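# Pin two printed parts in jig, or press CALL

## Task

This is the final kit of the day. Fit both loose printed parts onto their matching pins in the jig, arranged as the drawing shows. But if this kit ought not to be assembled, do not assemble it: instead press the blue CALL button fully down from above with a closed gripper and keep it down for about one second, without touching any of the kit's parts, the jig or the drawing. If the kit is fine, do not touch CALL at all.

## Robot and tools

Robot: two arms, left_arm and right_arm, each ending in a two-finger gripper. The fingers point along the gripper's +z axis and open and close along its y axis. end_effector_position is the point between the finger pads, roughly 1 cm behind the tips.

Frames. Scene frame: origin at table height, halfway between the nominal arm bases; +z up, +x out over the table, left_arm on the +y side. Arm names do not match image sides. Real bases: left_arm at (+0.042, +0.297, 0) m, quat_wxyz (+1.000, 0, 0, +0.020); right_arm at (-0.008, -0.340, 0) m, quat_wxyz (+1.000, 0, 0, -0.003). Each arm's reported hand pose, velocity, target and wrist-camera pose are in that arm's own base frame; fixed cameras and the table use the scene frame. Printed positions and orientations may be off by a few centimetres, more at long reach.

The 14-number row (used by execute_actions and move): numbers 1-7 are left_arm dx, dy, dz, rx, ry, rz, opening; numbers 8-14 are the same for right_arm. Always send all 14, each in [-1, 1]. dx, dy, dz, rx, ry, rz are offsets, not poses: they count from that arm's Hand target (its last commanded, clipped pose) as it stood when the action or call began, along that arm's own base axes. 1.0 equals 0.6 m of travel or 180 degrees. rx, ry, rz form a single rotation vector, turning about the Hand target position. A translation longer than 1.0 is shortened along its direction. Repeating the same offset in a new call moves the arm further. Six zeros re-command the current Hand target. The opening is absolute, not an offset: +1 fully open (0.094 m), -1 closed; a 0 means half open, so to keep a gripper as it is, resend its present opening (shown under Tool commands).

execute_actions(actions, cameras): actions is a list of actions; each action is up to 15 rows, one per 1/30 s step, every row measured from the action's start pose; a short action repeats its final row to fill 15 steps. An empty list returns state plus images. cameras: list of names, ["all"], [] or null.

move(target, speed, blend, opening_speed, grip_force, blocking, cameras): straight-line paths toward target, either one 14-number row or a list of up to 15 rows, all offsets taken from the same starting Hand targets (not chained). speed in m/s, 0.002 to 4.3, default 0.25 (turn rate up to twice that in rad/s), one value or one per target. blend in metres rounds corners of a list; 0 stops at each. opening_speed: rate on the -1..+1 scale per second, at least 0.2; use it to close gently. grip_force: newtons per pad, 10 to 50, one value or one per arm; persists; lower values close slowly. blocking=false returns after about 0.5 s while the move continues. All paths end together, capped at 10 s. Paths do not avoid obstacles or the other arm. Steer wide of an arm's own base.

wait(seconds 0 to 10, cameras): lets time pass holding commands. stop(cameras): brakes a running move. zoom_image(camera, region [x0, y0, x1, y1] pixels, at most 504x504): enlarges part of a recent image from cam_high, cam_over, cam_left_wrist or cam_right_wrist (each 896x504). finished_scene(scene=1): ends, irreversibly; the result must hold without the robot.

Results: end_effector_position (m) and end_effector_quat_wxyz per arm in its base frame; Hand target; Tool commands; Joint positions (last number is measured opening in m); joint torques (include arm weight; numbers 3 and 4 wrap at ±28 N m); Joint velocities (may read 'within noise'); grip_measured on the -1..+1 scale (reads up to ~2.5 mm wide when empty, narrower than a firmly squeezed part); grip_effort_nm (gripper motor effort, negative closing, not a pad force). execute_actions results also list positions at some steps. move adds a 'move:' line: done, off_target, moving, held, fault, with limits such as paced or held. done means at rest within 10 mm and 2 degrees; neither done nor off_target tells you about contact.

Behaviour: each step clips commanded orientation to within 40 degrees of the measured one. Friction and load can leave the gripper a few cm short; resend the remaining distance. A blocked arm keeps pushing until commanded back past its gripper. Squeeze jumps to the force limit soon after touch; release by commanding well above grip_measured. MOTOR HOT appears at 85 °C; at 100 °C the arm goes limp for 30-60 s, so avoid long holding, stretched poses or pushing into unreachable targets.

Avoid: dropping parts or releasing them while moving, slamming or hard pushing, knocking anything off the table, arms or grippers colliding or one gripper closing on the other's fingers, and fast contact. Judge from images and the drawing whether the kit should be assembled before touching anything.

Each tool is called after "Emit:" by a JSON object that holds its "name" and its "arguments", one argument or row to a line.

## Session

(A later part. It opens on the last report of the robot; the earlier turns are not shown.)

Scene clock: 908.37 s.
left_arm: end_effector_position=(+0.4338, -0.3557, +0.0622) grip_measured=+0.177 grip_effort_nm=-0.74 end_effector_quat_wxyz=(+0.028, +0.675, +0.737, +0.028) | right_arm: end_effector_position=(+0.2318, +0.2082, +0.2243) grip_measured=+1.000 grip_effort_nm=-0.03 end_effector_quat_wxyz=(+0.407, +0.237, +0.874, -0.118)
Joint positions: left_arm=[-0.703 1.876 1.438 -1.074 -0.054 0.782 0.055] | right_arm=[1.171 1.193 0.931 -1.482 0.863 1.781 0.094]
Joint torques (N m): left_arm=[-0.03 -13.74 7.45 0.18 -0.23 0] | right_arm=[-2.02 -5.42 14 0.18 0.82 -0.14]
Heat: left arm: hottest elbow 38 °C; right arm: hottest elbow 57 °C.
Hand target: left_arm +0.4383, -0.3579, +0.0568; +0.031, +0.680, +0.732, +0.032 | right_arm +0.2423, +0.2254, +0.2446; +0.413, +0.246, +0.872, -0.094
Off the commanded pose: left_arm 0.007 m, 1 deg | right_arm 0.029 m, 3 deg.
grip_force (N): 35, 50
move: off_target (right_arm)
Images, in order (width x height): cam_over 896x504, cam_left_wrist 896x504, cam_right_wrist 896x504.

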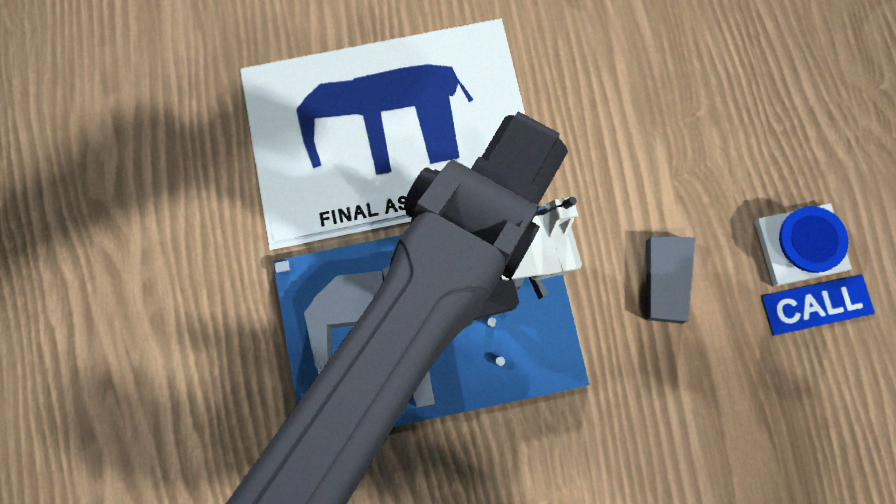

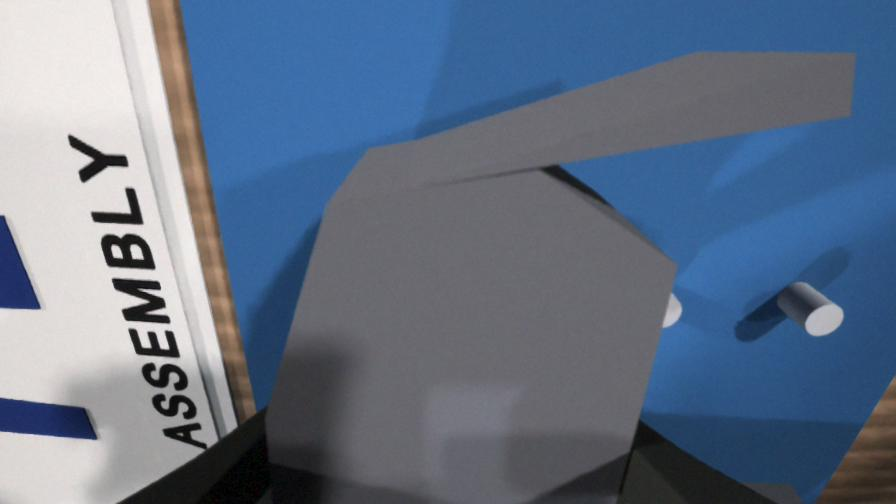

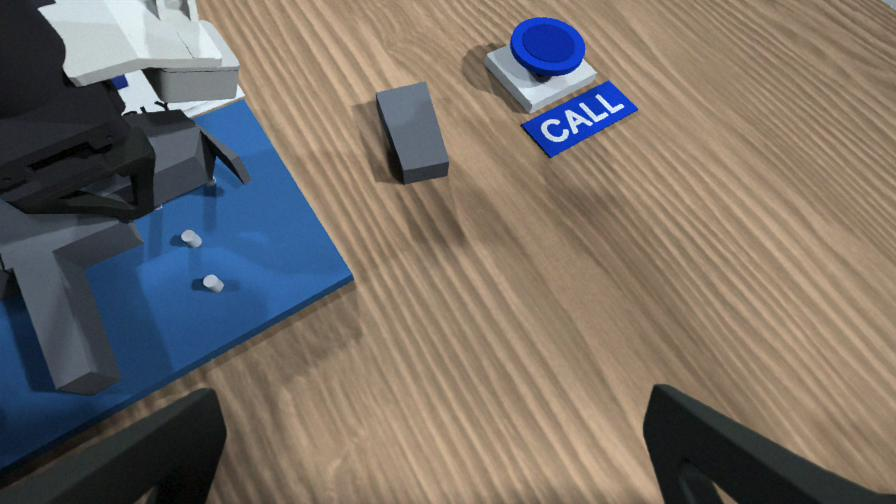

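Emit:
{"name": "move", "arguments": {
  "target": [-0.003,0.016,-0.012,0,0,0,-0.05,0,0,0,0,0,0,1],
  "cameras": [],
  "speed": 0.05
}}

Emit:
{"name": "move", "arguments": {
  "target": [0,0.002,-0.015,0,0,0,-0.05,0,0,0,0,0,0,1],
  "cameras": ["cam_right_wrist","cam_left_wrist","cam_over"],
  "speed": 0.05
}}

Emit:
{"name": "zoom_image", "arguments": {
  "camera": "cam_right_wrist",
  "region": [80, 90, 240, 250]
}}

Emit:
{"name": "zoom_image", "arguments": {
  "camera": "cam_over",
  "region": [400, 220, 600, 400]
}}

Scene clock: 922.70 s.
left_arm: end_effector_position=(+0.4328, -0.3556, +0.0529) grip_measured=+0.177 grip_effort_nm=-0.74 end_effector_quat_wxyz=(+0.036, +0.675, +0.736, +0.027) | right_arm: end_effector_position=(+0.2318, +0.2082, +0.2243) grip_measured=+1.000 grip_effort_nm=-0.03 end_effector_quat_wxyz=(+0.407, +0.237, +0.874, -0.118)
Joint positions: left_arm=[-0.703 1.876 1.41 -1.031 -0.051 0.783 0.055] | right_arm=[1.171 1.193 0.931 -1.482 0.863 1.781 0.094]
Joint torques (N m): left_arm=[-0.62 -13.63 7.05 0.12 -0.31 0.19] | right_arm=[-2.02 -5.42 13.98 0.17 0.82 -0.14]
Heat: left arm: hottest elbow 37 °C; right arm: hottest elbow 57 °C.
Hand target: left_arm +0.4365, -0.3483, +0.0496; +0.031, +0.680, +0.732, +0.032 | right_arm +0.2423, +0.2254, +0.2446; +0.413, +0.246, +0.872, -0.094
Off the commanded pose: left_arm 0.009 m, 1 deg | right_arm 0.029 m, 3 deg.
grip_force (N): 35, 50
move: off_target (right_arm)
No camera images: "cameras" was empty.

Scene clock: 923.70 s.
left_arm: end_effector_position=(+0.4327, -0.3554, +0.0504) grip_measured=+0.177 grip_effort_nm=-0.73 end_effector_quat_wxyz=(+0.038, +0.675, +0.736, +0.027) | right_arm: end_effector_position=(+0.2318, +0.2082, +0.2243) grip_measured=+1.000 grip_effort_nm=-0.03 end_effector_quat_wxyz=(+0.407, +0.237, +0.874, -0.118)
Joint positions: left_arm=[-0.703 1.876 1.403 -1.019 -0.051 0.783 0.055] | right_arm=[1.171 1.193 0.931 -1.482 0.863 1.781 0.094]
Joint torques (N m): left_arm=[0.21 -13.22 6.43 -0.02 -0.27 0.13] | right_arm=[-1.96 -5.36 14 0.17 0.82 -0.14]
Heat: left arm: hottest elbow 37 °C; right arm: hottest elbow 57 °C.
Hand target: left_arm +0.4365, -0.3471, +0.0406; +0.031, +0.680, +0.732, +0.032 | right_arm +0.2423, +0.2254, +0.2446; +0.413, +0.246, +0.872, -0.094
Off the commanded pose: left_arm 0.013 m, 1 deg | right_arm 0.029 m, 3 deg.
grip_force (N): 35, 50
move: off_target (left_arm, right_arm)
Images, in order (width x height): cam_over 896x504, cam_left_wrist 896x504, cam_right_wrist 896x504.

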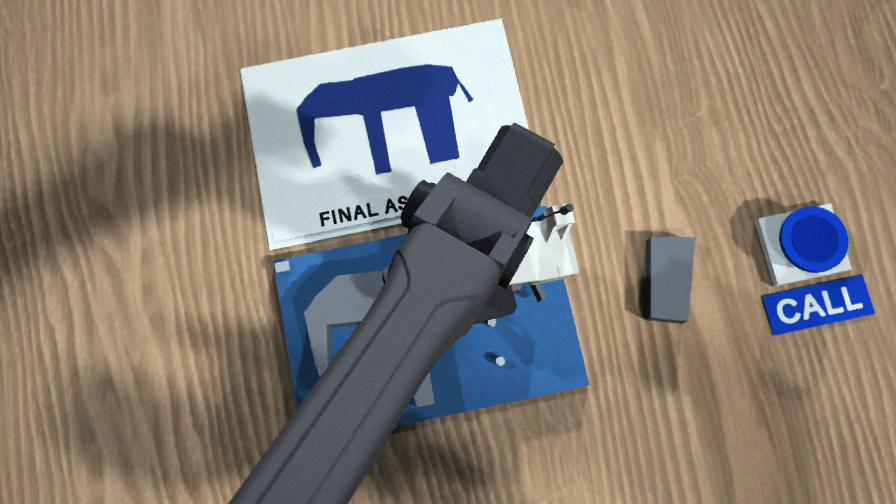

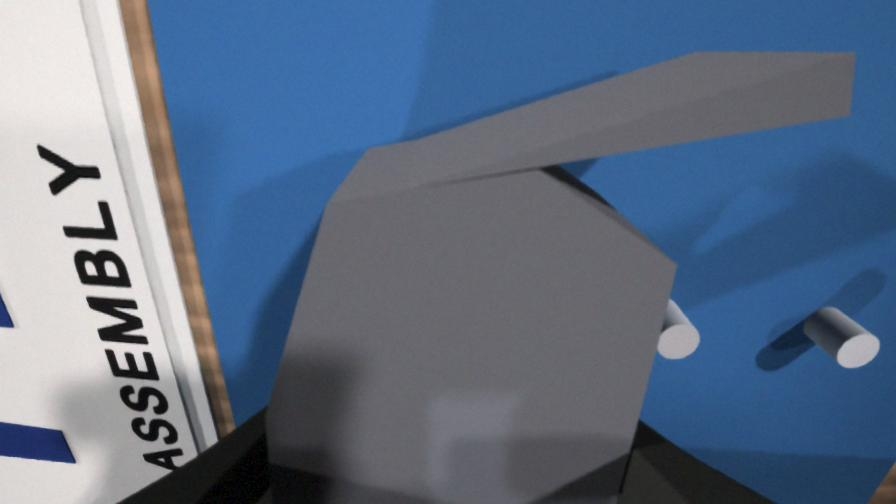

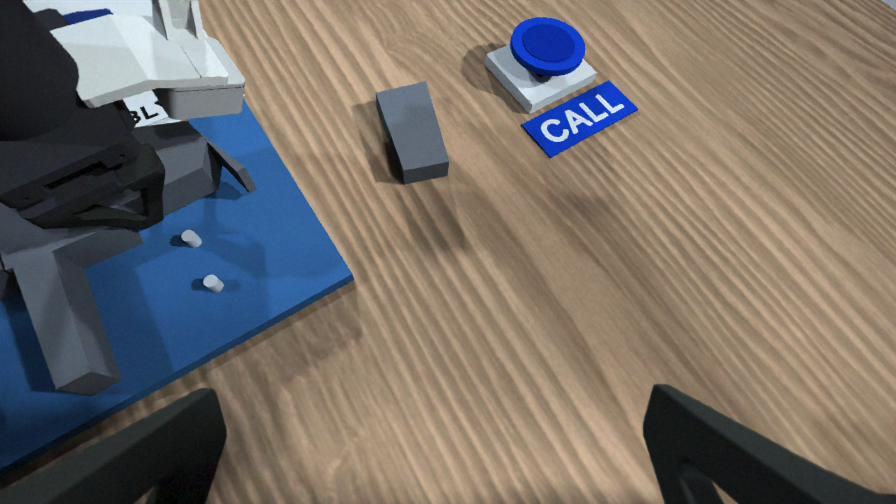

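Scaled by 3.150 from the camera's 896x504 image, which has a finer 1280x720 frame.

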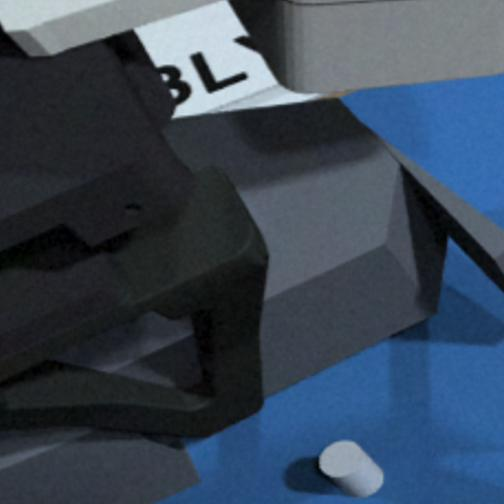

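Scaled by 2.520 from the camera's 896x504 image, which has a finer 1280x720 frame.

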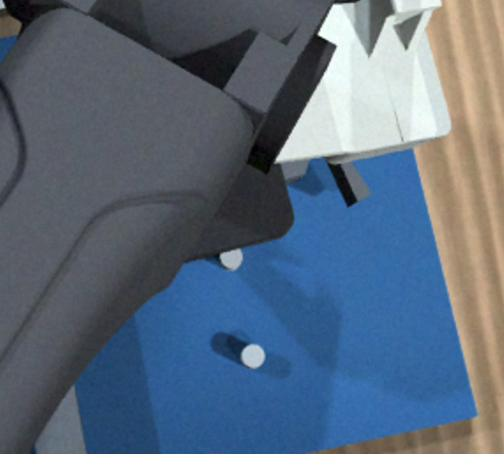

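Emit:
{"name": "move", "arguments": {
  "target": [
    [0.01,0.005,0.005,0,0,0.003,-0.05,0,0,0,0,0,0,1],
    [0.01,0.006,-0.008,0,0,0.003,-0.05,0,0,0,0,0,0,1]
  ],
  "cameras": ["cam_right_wrist","cam_left_wrist","cam_over"],
  "speed": 0.05
}}

Emit:
{"name": "zoom_image", "arguments": {
  "camera": "cam_right_wrist",
  "region": [80, 90, 240, 250]
}}

Emit:
{"name": "zoom_image", "arguments": {
  "camera": "cam_over",
  "region": [400, 220, 600, 400]
}}

Scene clock: 939.57 s.
left_arm: end_effector_position=(+0.4329, -0.3557, +0.0505) grip_measured=+0.177 grip_effort_nm=-0.74 end_effector_quat_wxyz=(+0.039, +0.676, +0.735, +0.027) | right_arm: end_effector_position=(+0.2318, +0.2082, +0.2243) grip_measured=+1.000 grip_effort_nm=-0.03 end_effector_quat_wxyz=(+0.407, +0.237, +0.874, -0.118)
Joint positions: left_arm=[-0.703 1.876 1.403 -1.017 -0.051 0.786 0.055] | right_arm=[1.171 1.193 0.931 -1.482 0.863 1.781 0.094]
Joint torques (N m): left_arm=[0.79 -12.34 6.68 0.32 -0.28 0.13] | right_arm=[-1.96 -5.36 14 0.16 0.82 -0.15]
Heat: left arm: hottest elbow 35 °C; right arm: hottest elbow 58 °C.
Hand target: left_arm +0.4425, -0.3435, +0.0358; +0.030, +0.677, +0.735, +0.032 | right_arm +0.2423, +0.2254, +0.2446; +0.413, +0.246, +0.872, -0.094
Off the commanded pose: left_arm 0.021 m, 1 deg | right_arm 0.029 m, 3 deg.
grip_force (N): 35, 50
move: off_target (left_arm, right_arm)
Images, in order (width x height): cam_over 896x504, cam_left_wrist 896x504, cam_right_wrist 896x504.

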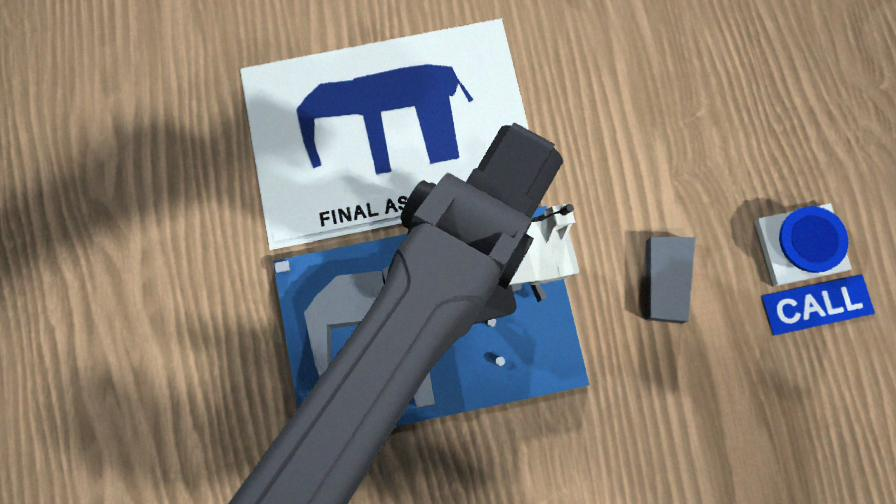

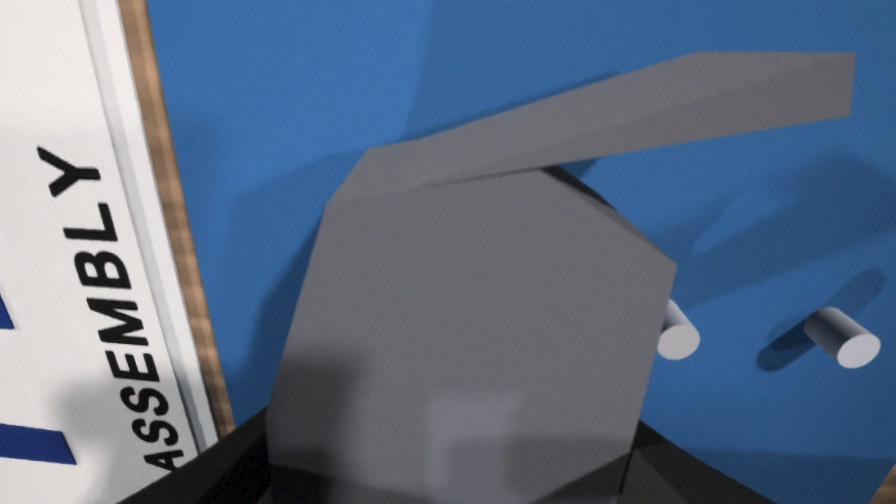

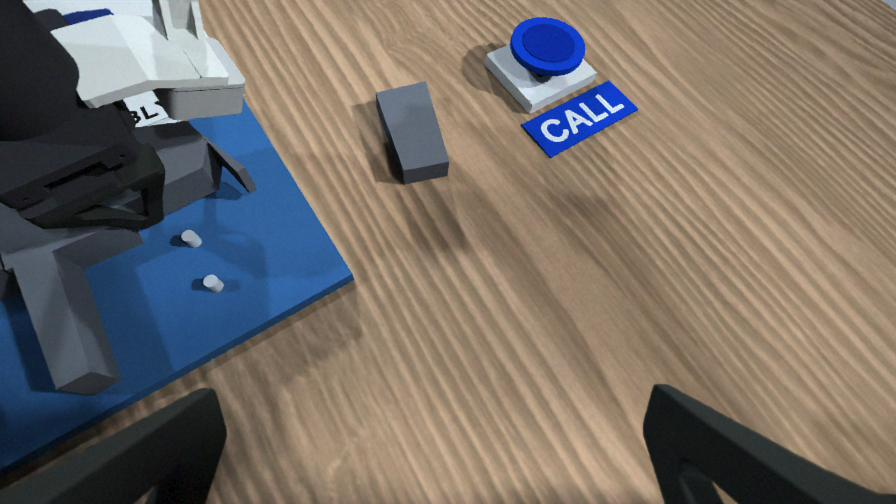

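Scaled by 3.150 from the camera's 896x504 image, which has a finer 1280x720 frame.

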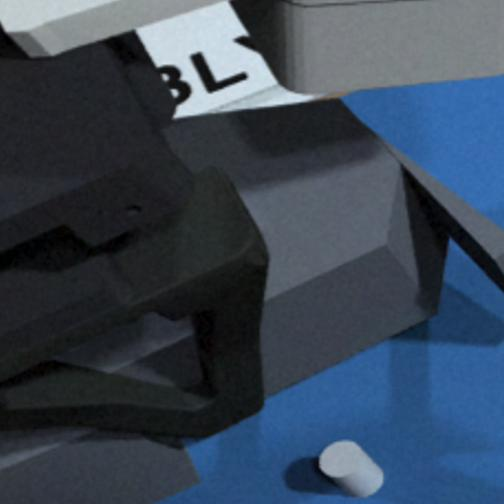

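Scaled by 2.520 from the camera's 896x504 image, which has a finer 1280x720 frame.

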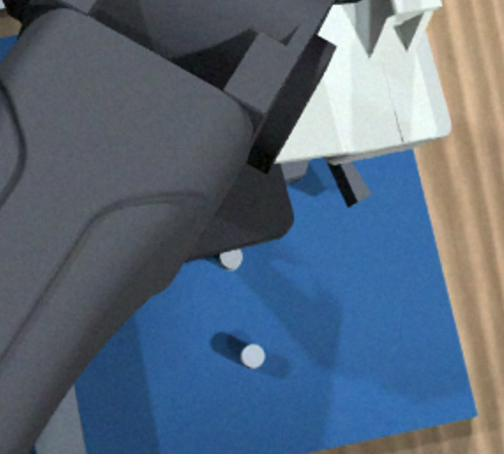

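Emit:
{"name": "move", "arguments": {
  "target": [0.016,0.008,0.006,0,0,0,-0.05,0,0,0,0,0,0,1],
  "cameras": [],
  "speed": 0.05
}}

Scene clock: 945.00 s.
left_arm: end_effector_position=(+0.4330, -0.3556, +0.0504) grip_measured=+0.177 grip_effort_nm=-0.74 end_effector_quat_wxyz=(+0.039, +0.681, +0.731, +0.025) | right_arm: end_effector_position=(+0.2318, +0.2082, +0.2243) grip_measured=+1.000 grip_effort_nm=-0.03 end_effector_quat_wxyz=(+0.407, +0.237, +0.874, -0.118)
Joint positions: left_arm=[-0.701 1.876 1.403 -1.017 -0.047 0.8 0.055] | right_arm=[1.171 1.193 0.931 -1.482 0.863 1.781 0.094]
Joint torques (N m): left_arm=[2.02 -11.69 8.01 -0.23 -0.46 0.18] | right_arm=[-1.9 -5.36 14 0.16 0.82 -0.14]
Heat: left arm: hottest shoulder 34 °C; right arm: hottest elbow 58 °C.
Hand target: left_arm +0.4521, -0.3387, +0.0394; +0.030, +0.677, +0.735, +0.032 | right_arm +0.2423, +0.2254, +0.2446; +0.413, +0.246, +0.872, -0.094
Off the commanded pose: left_arm 0.028 m, 1 deg | right_arm 0.029 m, 3 deg.
grip_force (N): 35, 50
move: off_target (left_arm, right_arm)
No camera images: "cameras" was empty.

Emit:
{"name": "move", "arguments": {
  "target": [-0.025,-0.02,-0.002,0,0,0.025,-0.05,0,0,0,0,0,0,1],
  "cameras": ["cam_right_wrist"],
  "speed": 0.04
}}

Emit:
{"name": "zoom_image", "arguments": {
  "camera": "cam_right_wrist",
  "region": [80, 90, 240, 250]
}}

Scene clock: 954.83 s.
left_arm: end_effector_position=(+0.4336, -0.3551, +0.0488) grip_measured=+0.177 grip_effort_nm=-0.74 end_effector_quat_wxyz=(+0.039, +0.658, +0.751, +0.026) | right_arm: end_effector_position=(+0.2318, +0.2082, +0.2243) grip_measured=+1.000 grip_effort_nm=-0.03 end_effector_quat_wxyz=(+0.407, +0.237, +0.874, -0.118)
Joint positions: left_arm=[-0.701 1.879 1.403 -1.016 -0.051 0.74 0.055] | right_arm=[1.171 1.193 0.931 -1.482 0.863 1.781 0.094]
Joint torques (N m): left_arm=[-0.32 -12.51 7.24 -0.2 -0.57 -0.22] | right_arm=[-1.9 -5.42 14 0.17 0.82 -0.14]
Heat: left arm: hottest elbow 34 °C; right arm: hottest elbow 58 °C.
Hand target: left_arm +0.4371, -0.3507, +0.0382; +0.029, +0.648, +0.761, +0.034 | right_arm +0.2423, +0.2254, +0.2446; +0.413, +0.246, +0.872, -0.094
Off the commanded pose: left_arm 0.012 m, 2 deg | right_arm 0.029 m, 3 deg.
grip_force (N): 35, 50
move: off_target (left_arm, right_arm)
Images, in order (width x height): cam_right_wrist 896x504.

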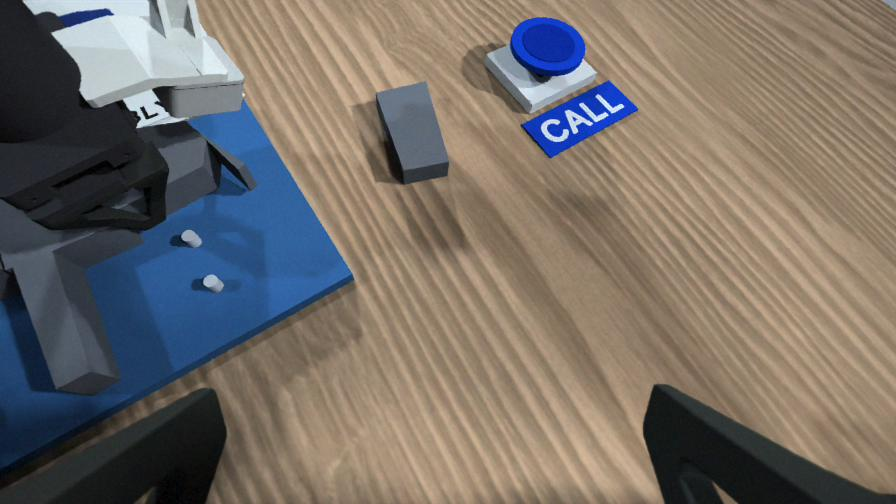

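Scaled by 3.150 from the camera's 896x504 image, which has a finer 1280x720 frame.

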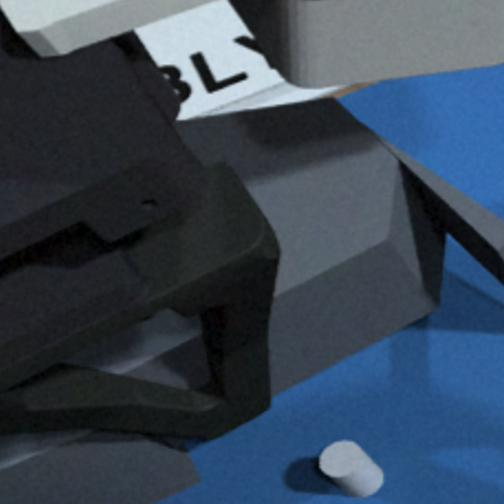

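Emit:
{"name": "move", "arguments": {
  "target": [0,0,-0.015,0,0,0.016,-0.05,0,0,0,0,0,0,1],
  "cameras": ["cam_right_wrist","cam_left_wrist","cam_over"],
  "speed": 0.04
}}

Emit:
{"name": "zoom_image", "arguments": {
  "camera": "cam_right_wrist",
  "region": [80, 90, 240, 250]
}}

Emit:
{"name": "zoom_image", "arguments": {
  "camera": "cam_over",
  "region": [400, 220, 600, 400]
}}

Scene clock: 963.17 s.
left_arm: end_effector_position=(+0.4338, -0.3564, +0.0481) grip_measured=+0.177 grip_effort_nm=-0.74 end_effector_quat_wxyz=(+0.041, +0.641, +0.766, +0.025) | right_arm: end_effector_position=(+0.2318, +0.2082, +0.2243) grip_measured=+1.000 grip_effort_nm=-0.03 end_effector_quat_wxyz=(+0.407, +0.237, +0.874, -0.118)
Joint positions: left_arm=[-0.703 1.88 1.403 -1.011 -0.051 0.693 0.055] | right_arm=[1.171 1.193 0.931 -1.482 0.863 1.781 0.094]
Joint torques (N m): left_arm=[-0.03 -11.63 6.78 0.16 -0.67 -0.19] | right_arm=[-1.96 -5.36 14 0.17 0.82 -0.14]
Heat: left arm: hottest shoulder 33 °C; right arm: hottest elbow 58 °C.
Hand target: left_arm +0.4371, -0.3507, +0.0292; +0.028, +0.628, +0.777, +0.034 | right_arm +0.2423, +0.2254, +0.2446; +0.413, +0.246, +0.872, -0.094
Off the commanded pose: left_arm 0.020 m, 3 deg | right_arm 0.029 m, 3 deg.
grip_force (N): 35, 50
move: off_target (left_arm, right_arm)
Images, in order (width x height): cam_over 896x504, cam_left_wrist 896x504, cam_right_wrist 896x504.

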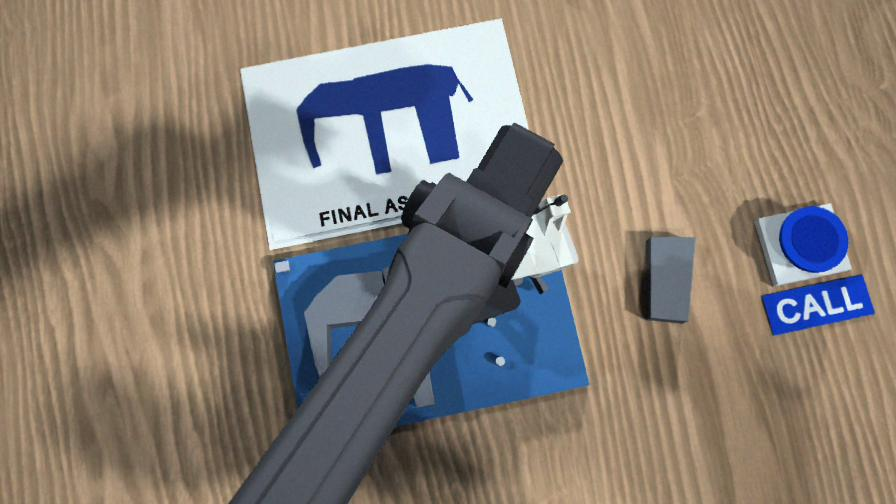

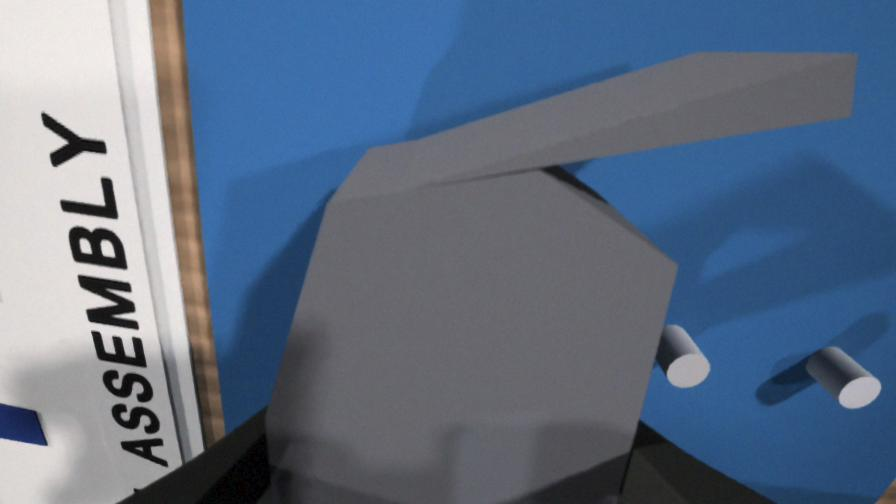

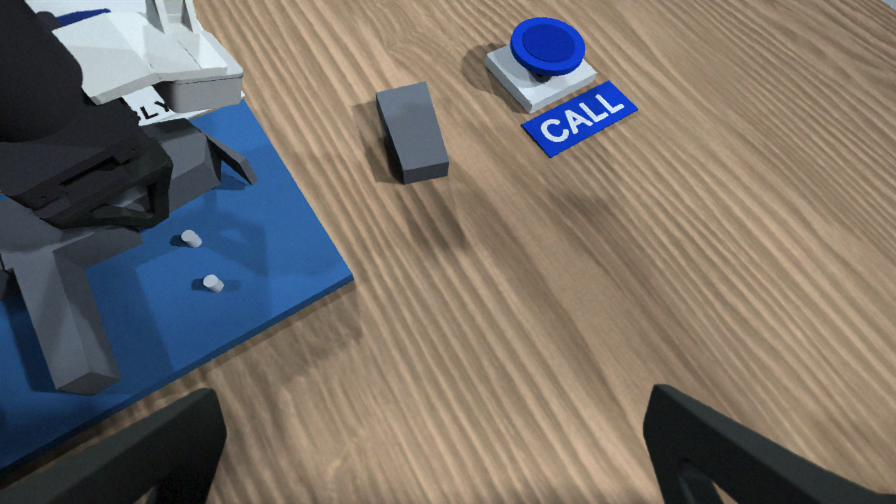

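Scaled by 3.150 from the camera's 896x504 image, which has a finer 1280x720 frame.

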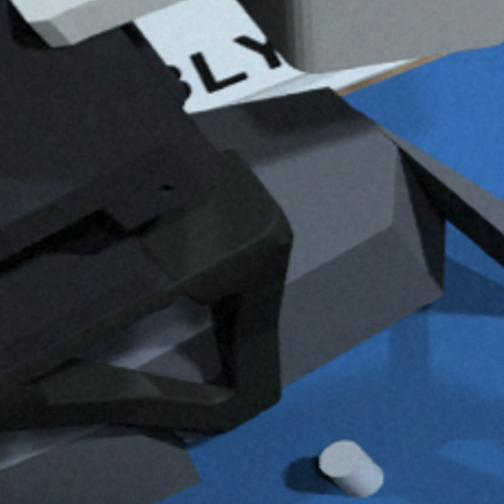

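Scaled by 2.520 from the camera's 896x504 image, which has a finer 1280x720 frame.

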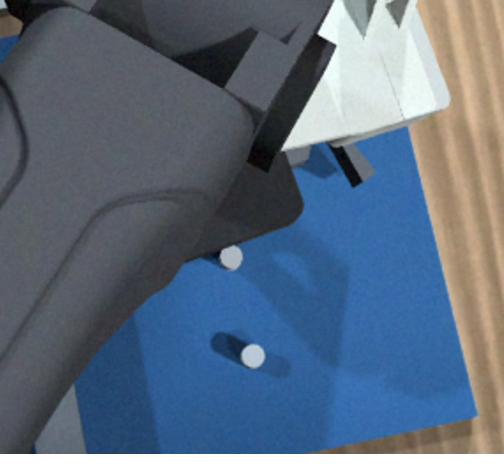

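Emit:
{"name": "move", "arguments": {
  "target": [0,0.004,0.06,0,0,-0.022,-0.05,0,0,0,0,0,0,1],
  "cameras": [],
  "speed": 0.08
}}

Scene clock: 981.57 s.
left_arm: end_effector_position=(+0.4316, -0.3546, +0.0489) grip_measured=+0.177 grip_effort_nm=-0.74 end_effector_quat_wxyz=(+0.034, +0.661, +0.749, +0.026) | right_arm: end_effector_position=(+0.2318, +0.2082, +0.2243) grip_measured=+1.000 grip_effort_nm=-0.03 end_effector_quat_wxyz=(+0.407, +0.237, +0.874, -0.118)
Joint positions: left_arm=[-0.703 1.88 1.406 -1.028 -0.051 0.745 0.055] | right_arm=[1.171 1.193 0.931 -1.482 0.863 1.781 0.094]
Joint torques (N m): left_arm=[-0.38 -16.15 9.07 -1.55 -0.53 0.02] | right_arm=[-2.02 -5.42 13.98 0.17 0.82 -0.14]
Heat: left arm: hottest shoulder 33 °C; right arm: hottest elbow 58 °C.
Hand target: left_arm +0.4371, -0.3483, +0.0652; +0.029, +0.655, +0.755, +0.033 | right_arm +0.2423, +0.2254, +0.2446; +0.413, +0.246, +0.872, -0.094
Off the commanded pose: left_arm 0.018 m, 1 deg | right_arm 0.029 m, 3 deg.
grip_force (N): 35, 50
move: off_target (left_arm, right_arm)
No camera images: "cameras" was empty.

Emit:
{"name": "move", "arguments": {
  "target": [0,0,0.04,0,0,0,-0.05,0,0,0,0,0,0,1],
  "cameras": [],
  "speed": 0.08
}}

Emit:
{"name": "move", "arguments": {
  "target": [0.004,-0.01,0.02,0,0,0,-0.05,0,0,0,0,0,0,1],
  "cameras": ["cam_right_wrist","cam_left_wrist","cam_over"],
  "speed": 0.08
}}

Emit:
{"name": "zoom_image", "arguments": {
  "camera": "cam_right_wrist",
  "region": [0, 90, 240, 300]
}}

Emit:
{"name": "zoom_image", "arguments": {
  "camera": "cam_left_wrist",
  "region": [440, 30, 896, 486]
}}

Scene clock: 990.03 s.
left_arm: end_effector_position=(+0.4265, -0.3543, +0.0647) grip_measured=+0.177 grip_effort_nm=-0.74 end_effector_quat_wxyz=(+0.021, +0.664, +0.747, +0.025) | right_arm: end_effector_position=(+0.2318, +0.2082, +0.2243) grip_measured=+1.000 grip_effort_nm=-0.03 end_effector_quat_wxyz=(+0.407, +0.237, +0.874, -0.118)
Joint positions: left_arm=[-0.707 1.866 1.432 -1.093 -0.048 0.746 0.055] | right_arm=[1.171 1.193 0.931 -1.482 0.863 1.781 0.094]
Joint torques (N m): left_arm=[0.32 -16.44 9.4 -1.28 -0.65 -0.01] | right_arm=[-2.02 -5.36 14.01 0.17 0.82 -0.14]
Heat: left arm: hottest elbow 35 °C; right arm: hottest elbow 58 °C.
Hand target: left_arm +0.4371, -0.3483, +0.0892; +0.029, +0.655, +0.755, +0.033 | right_arm +0.2423, +0.2254, +0.2446; +0.413, +0.246, +0.872, -0.094
Off the commanded pose: left_arm 0.027 m, 2 deg | right_arm 0.029 m, 3 deg.
grip_force (N): 35, 50
move: off_target (left_arm, right_arm)
No camera images: "cameras" was empty.

Scene clock: 991.27 s.
left_arm: end_effector_position=(+0.4224, -0.3429, +0.0713) grip_measured=+0.177 grip_effort_nm=-0.74 end_effector_quat_wxyz=(-0.005, +0.659, +0.751, +0.034) | right_arm: end_effector_position=(+0.2318, +0.2082, +0.2243) grip_measured=+1.000 grip_effort_nm=-0.03 end_effector_quat_wxyz=(+0.407, +0.237, +0.874, -0.118)
Joint positions: left_arm=[-0.703 1.865 1.449 -1.163 -0.068 0.737 0.055] | right_arm=[1.171 1.193 0.931 -1.482 0.863 1.781 0.094]
Joint torques (N m): left_arm=[-0.21 -15.79 11.07 -0.35 -0.2 -0.09] | right_arm=[-1.9 -5.36 14 0.18 0.82 -0.15]
Heat: left arm: hottest elbow 35 °C; right arm: hottest elbow 58 °C.
Hand target: left_arm +0.4395, -0.3543, +0.1012; +0.029, +0.655, +0.755, +0.033 | right_arm +0.2423, +0.2254, +0.2446; +0.413, +0.246, +0.872, -0.094
Off the commanded pose: left_arm 0.036 m, 4 deg | right_arm 0.029 m, 3 deg.
grip_force (N): 35, 50
move: off_target (left_arm, right_arm)
Images, in order (width x height): cam_over 896x504, cam_left_wrist 896x504, cam_right_wrist 896x504.

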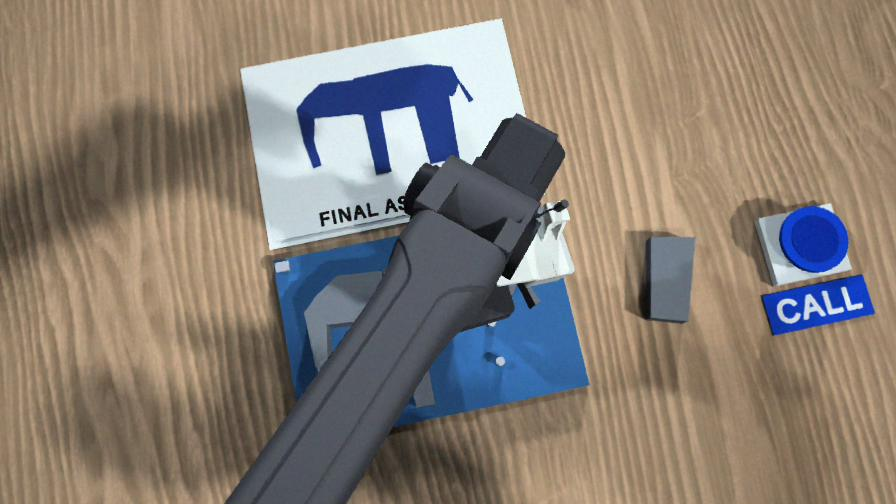

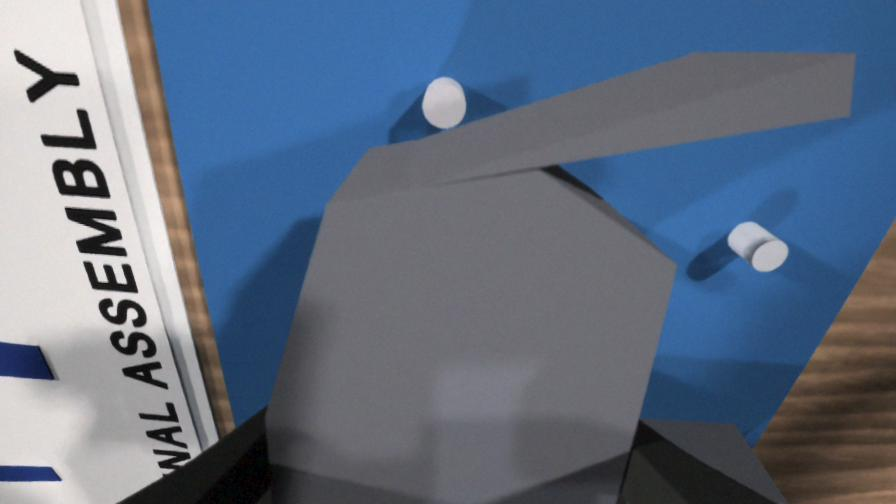

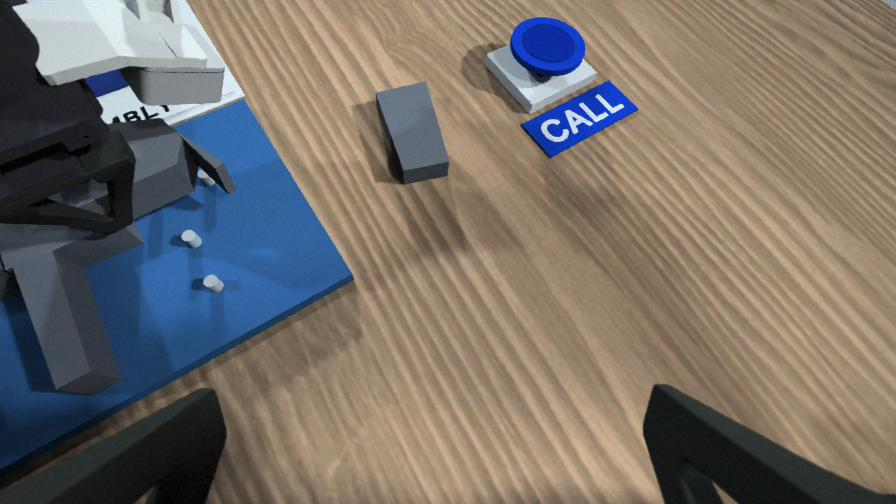

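Scaled by 2.100 from the camera's 896x504 image, which has a finer 1280x720 frame.

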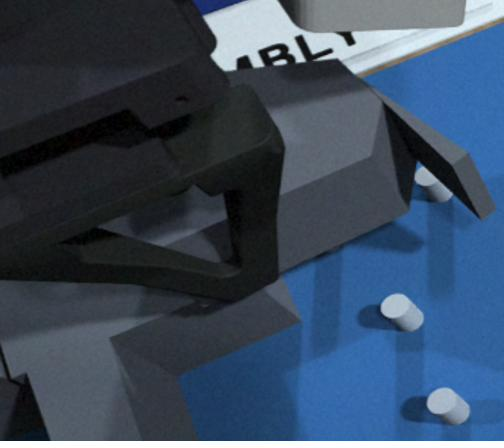

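Scaled by 1.105 from the camera's 896x504 image, which has a finer 1280x720 frame.

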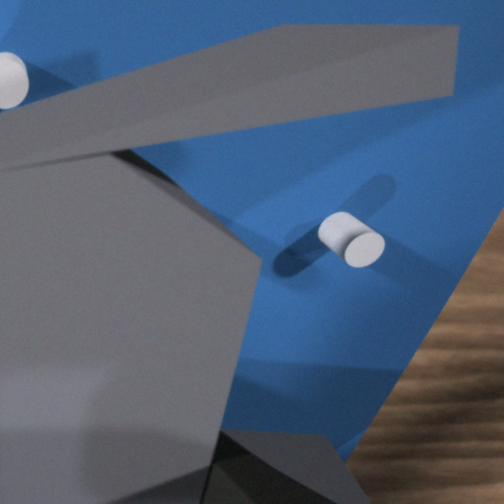

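Emit:
{"name": "move", "arguments": {
  "target": [0.0008,-0.0053,-0.074,0,0,-0.0215,-0.05,0,0,0,0,0,0,1],
  "cameras": ["cam_right_wrist","cam_left_wrist","cam_over"],
  "speed": 0.06
}}

Emit:
{"name": "zoom_image", "arguments": {
  "camera": "cam_right_wrist",
  "region": [0, 90, 240, 300]
}}

Emit:
{"name": "zoom_image", "arguments": {
  "camera": "cam_over",
  "region": [400, 220, 600, 400]
}}

Scene clock: 1018.53 s.
left_arm: end_effector_position=(+0.4354, -0.3539, +0.0680) grip_measured=+0.177 grip_effort_nm=-0.74 end_effector_quat_wxyz=(+0.030, +0.674, +0.737, +0.035) | right_arm: end_effector_position=(+0.2318, +0.2082, +0.2243) grip_measured=+1.000 grip_effort_nm=-0.03 end_effector_quat_wxyz=(+0.407, +0.237, +0.874, -0.118)
Joint positions: left_arm=[-0.703 1.868 1.443 -1.083 -0.068 0.782 0.055] | right_arm=[1.171 1.193 0.931 -1.482 0.863 1.781 0.094]
Joint torques (N m): left_arm=[-0.85 -12.45 7.36 0.73 -0.04 0.12] | right_arm=[-2.02 -5.42 14 0.17 0.82 -0.15]
Heat: left arm: hottest elbow 38 °C; right arm: hottest elbow 59 °C.
Hand target: left_arm +0.4400, -0.3574, +0.0568; +0.031, +0.680, +0.732, +0.032 | right_arm +0.2423, +0.2254, +0.2446; +0.413, +0.246, +0.872, -0.094
Off the commanded pose: left_arm 0.013 m, 1 deg | right_arm 0.029 m, 3 deg.
grip_force (N): 35, 50
move: off_target (left_arm, right_arm)
Images, in order (width x height): cam_over 896x504, cam_left_wrist 896x504, cam_right_wrist 896x504.

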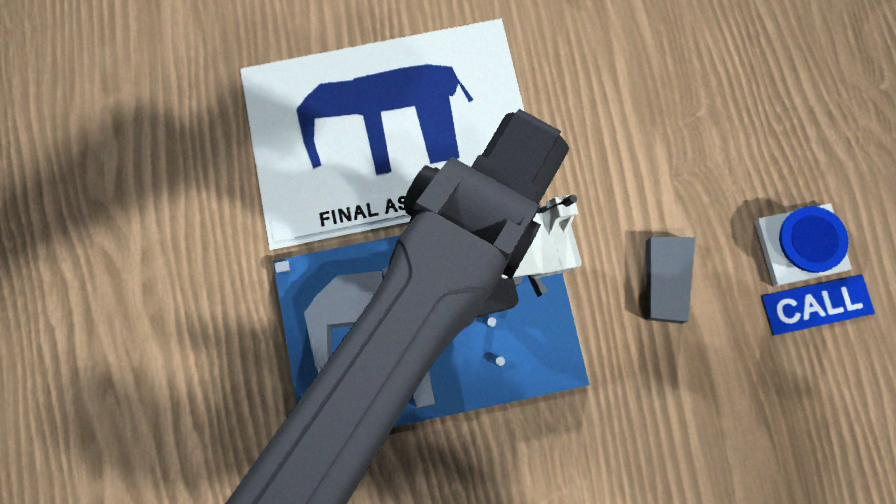

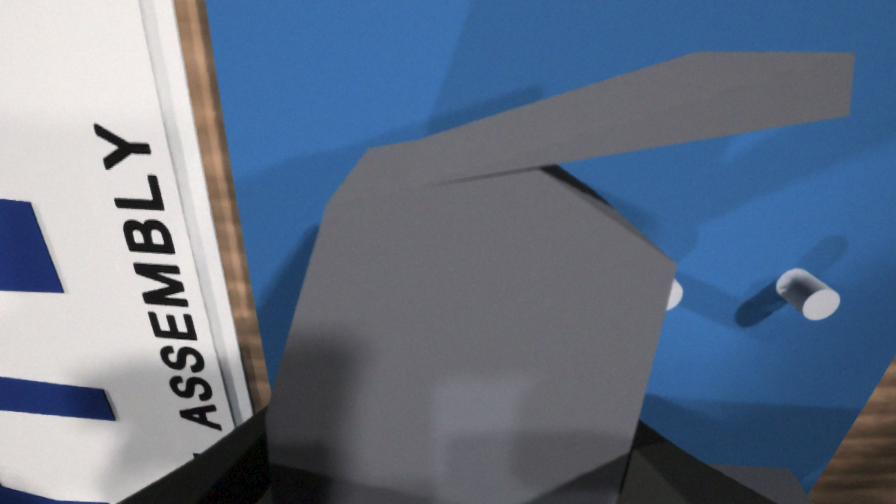

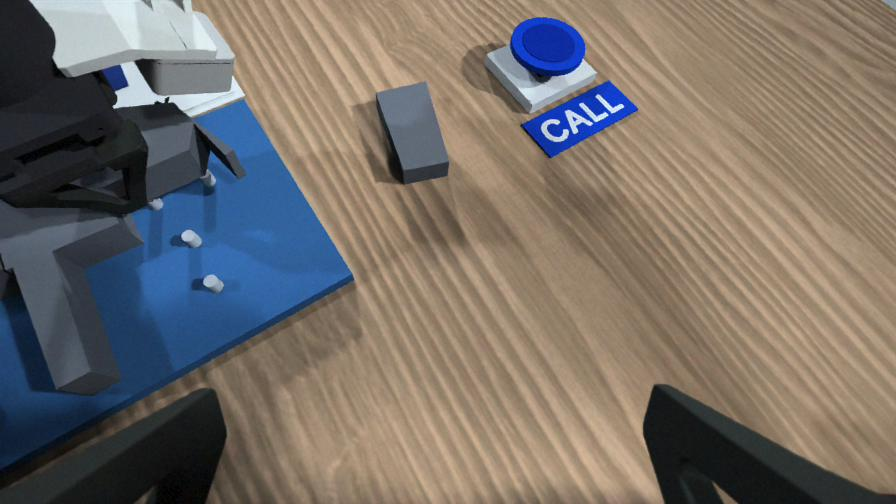

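Scaled by 2.100 from the camera's 896x504 image, which has a finer 1280x720 frame.

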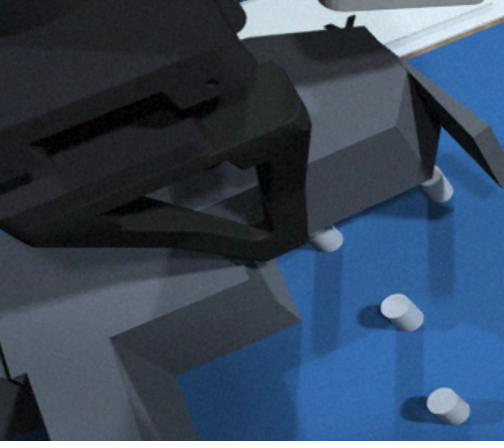

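Scaled by 2.520 from the camera's 896x504 image, which has a finer 1280x720 frame.

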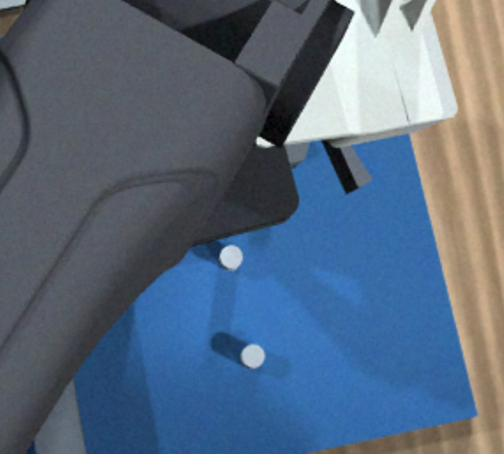

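Emit:
{"name": "move", "arguments": {
  "target": [0.0035,0,-0.028,0,0,0,-0.05,0,0,0,0,0,0,1],
  "cameras": ["cam_right_wrist","cam_left_wrist","cam_over"],
  "speed": 0.06
}}

Emit:
{"name": "zoom_image", "arguments": {
  "camera": "cam_right_wrist",
  "region": [80, 90, 240, 250]
}}

Emit:
{"name": "zoom_image", "arguments": {
  "camera": "cam_over",
  "region": [400, 220, 600, 400]
}}

Scene clock: 1037.77 s.
left_arm: end_effector_position=(+0.4326, -0.3577, +0.0458) grip_measured=+0.177 grip_effort_nm=-0.74 end_effector_quat_wxyz=(+0.025, +0.677, +0.735, +0.029) | right_arm: end_effector_position=(+0.2318, +0.2082, +0.2243) grip_measured=+1.000 grip_effort_nm=-0.03 end_effector_quat_wxyz=(+0.407, +0.237, +0.874, -0.118)
Joint positions: left_arm=[-0.707 1.899 1.426 -1.045 -0.056 0.783 0.055] | right_arm=[1.171 1.193 0.931 -1.482 0.863 1.781 0.094]
Joint torques (N m): left_arm=[0.26 -13.33 7.47 0.23 -0.19 0.06] | right_arm=[-1.9 -5.42 14 0.17 0.82 -0.14]
Heat: left arm: hottest elbow 36 °C; right arm: hottest elbow 59 °C.
Hand target: left_arm +0.4421, -0.3574, +0.0400; +0.031, +0.680, +0.732, +0.032 | right_arm +0.2423, +0.2254, +0.2446; +0.413, +0.246, +0.872, -0.094
Off the commanded pose: left_arm 0.011 m, 1 deg | right_arm 0.029 m, 3 deg.
grip_force (N): 35, 50
move: off_target (left_arm, right_arm)
Images, in order (width x height): cam_over 896x504, cam_left_wrist 896x504, cam_right_wrist 896x504.

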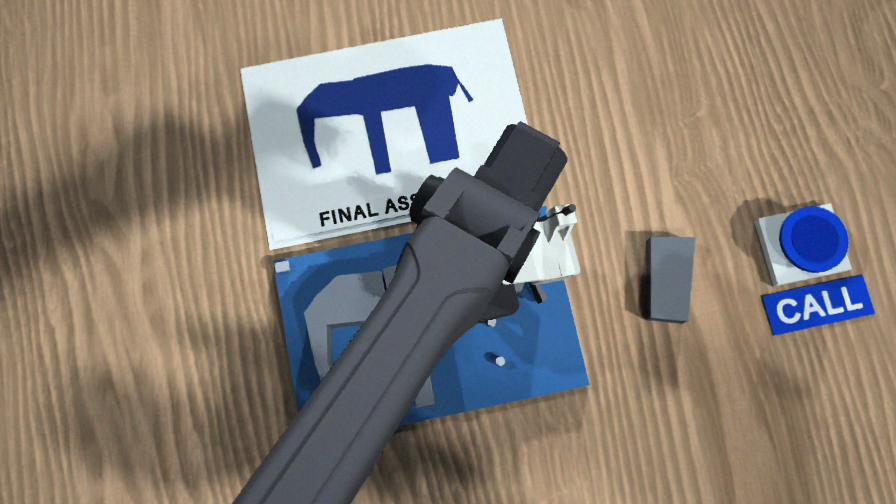

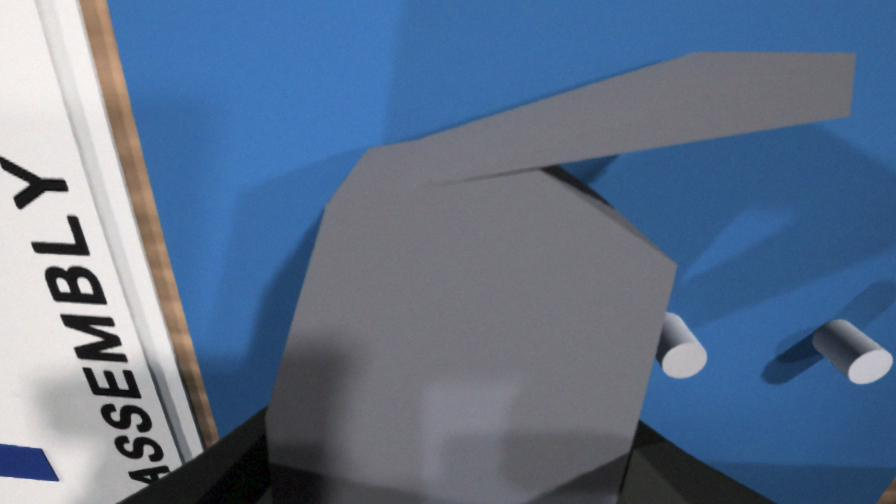

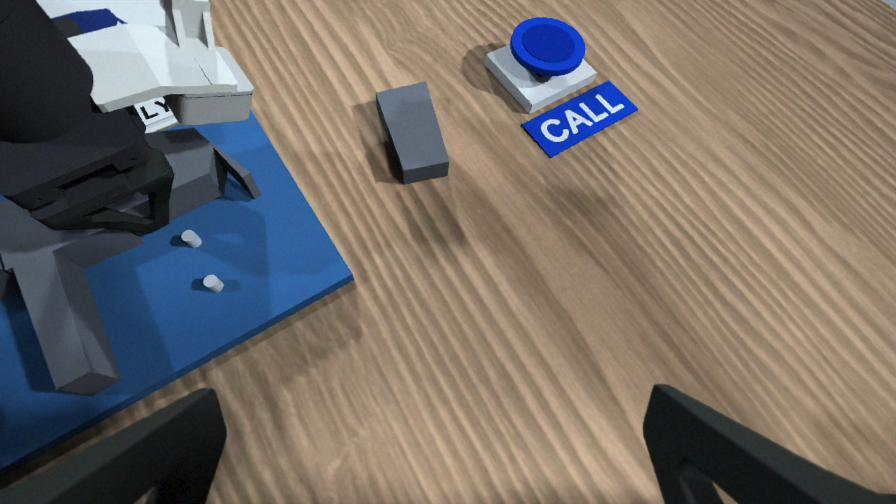

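Scaled by 3.150 from the camera's 896x504 image, which has a finer 1280x720 frame.

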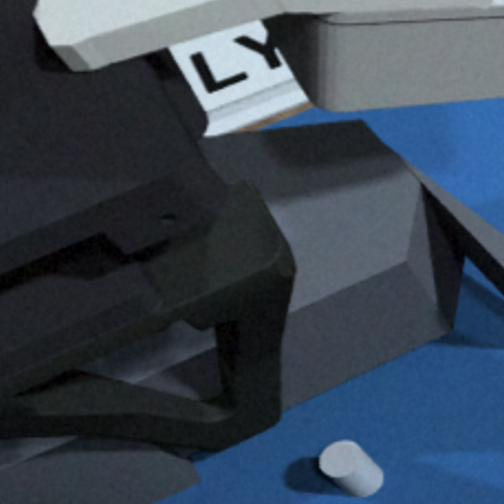

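Scaled by 2.520 from the camera's 896x504 image, which has a finer 1280x720 frame.

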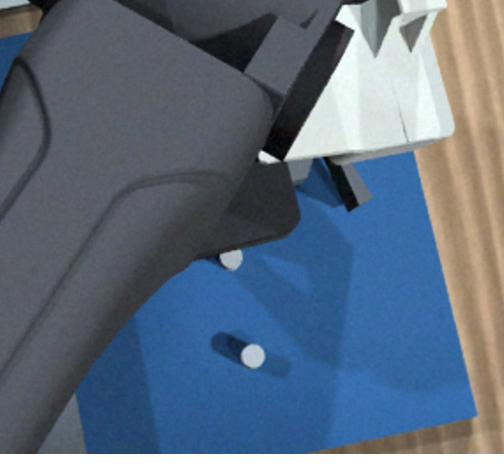

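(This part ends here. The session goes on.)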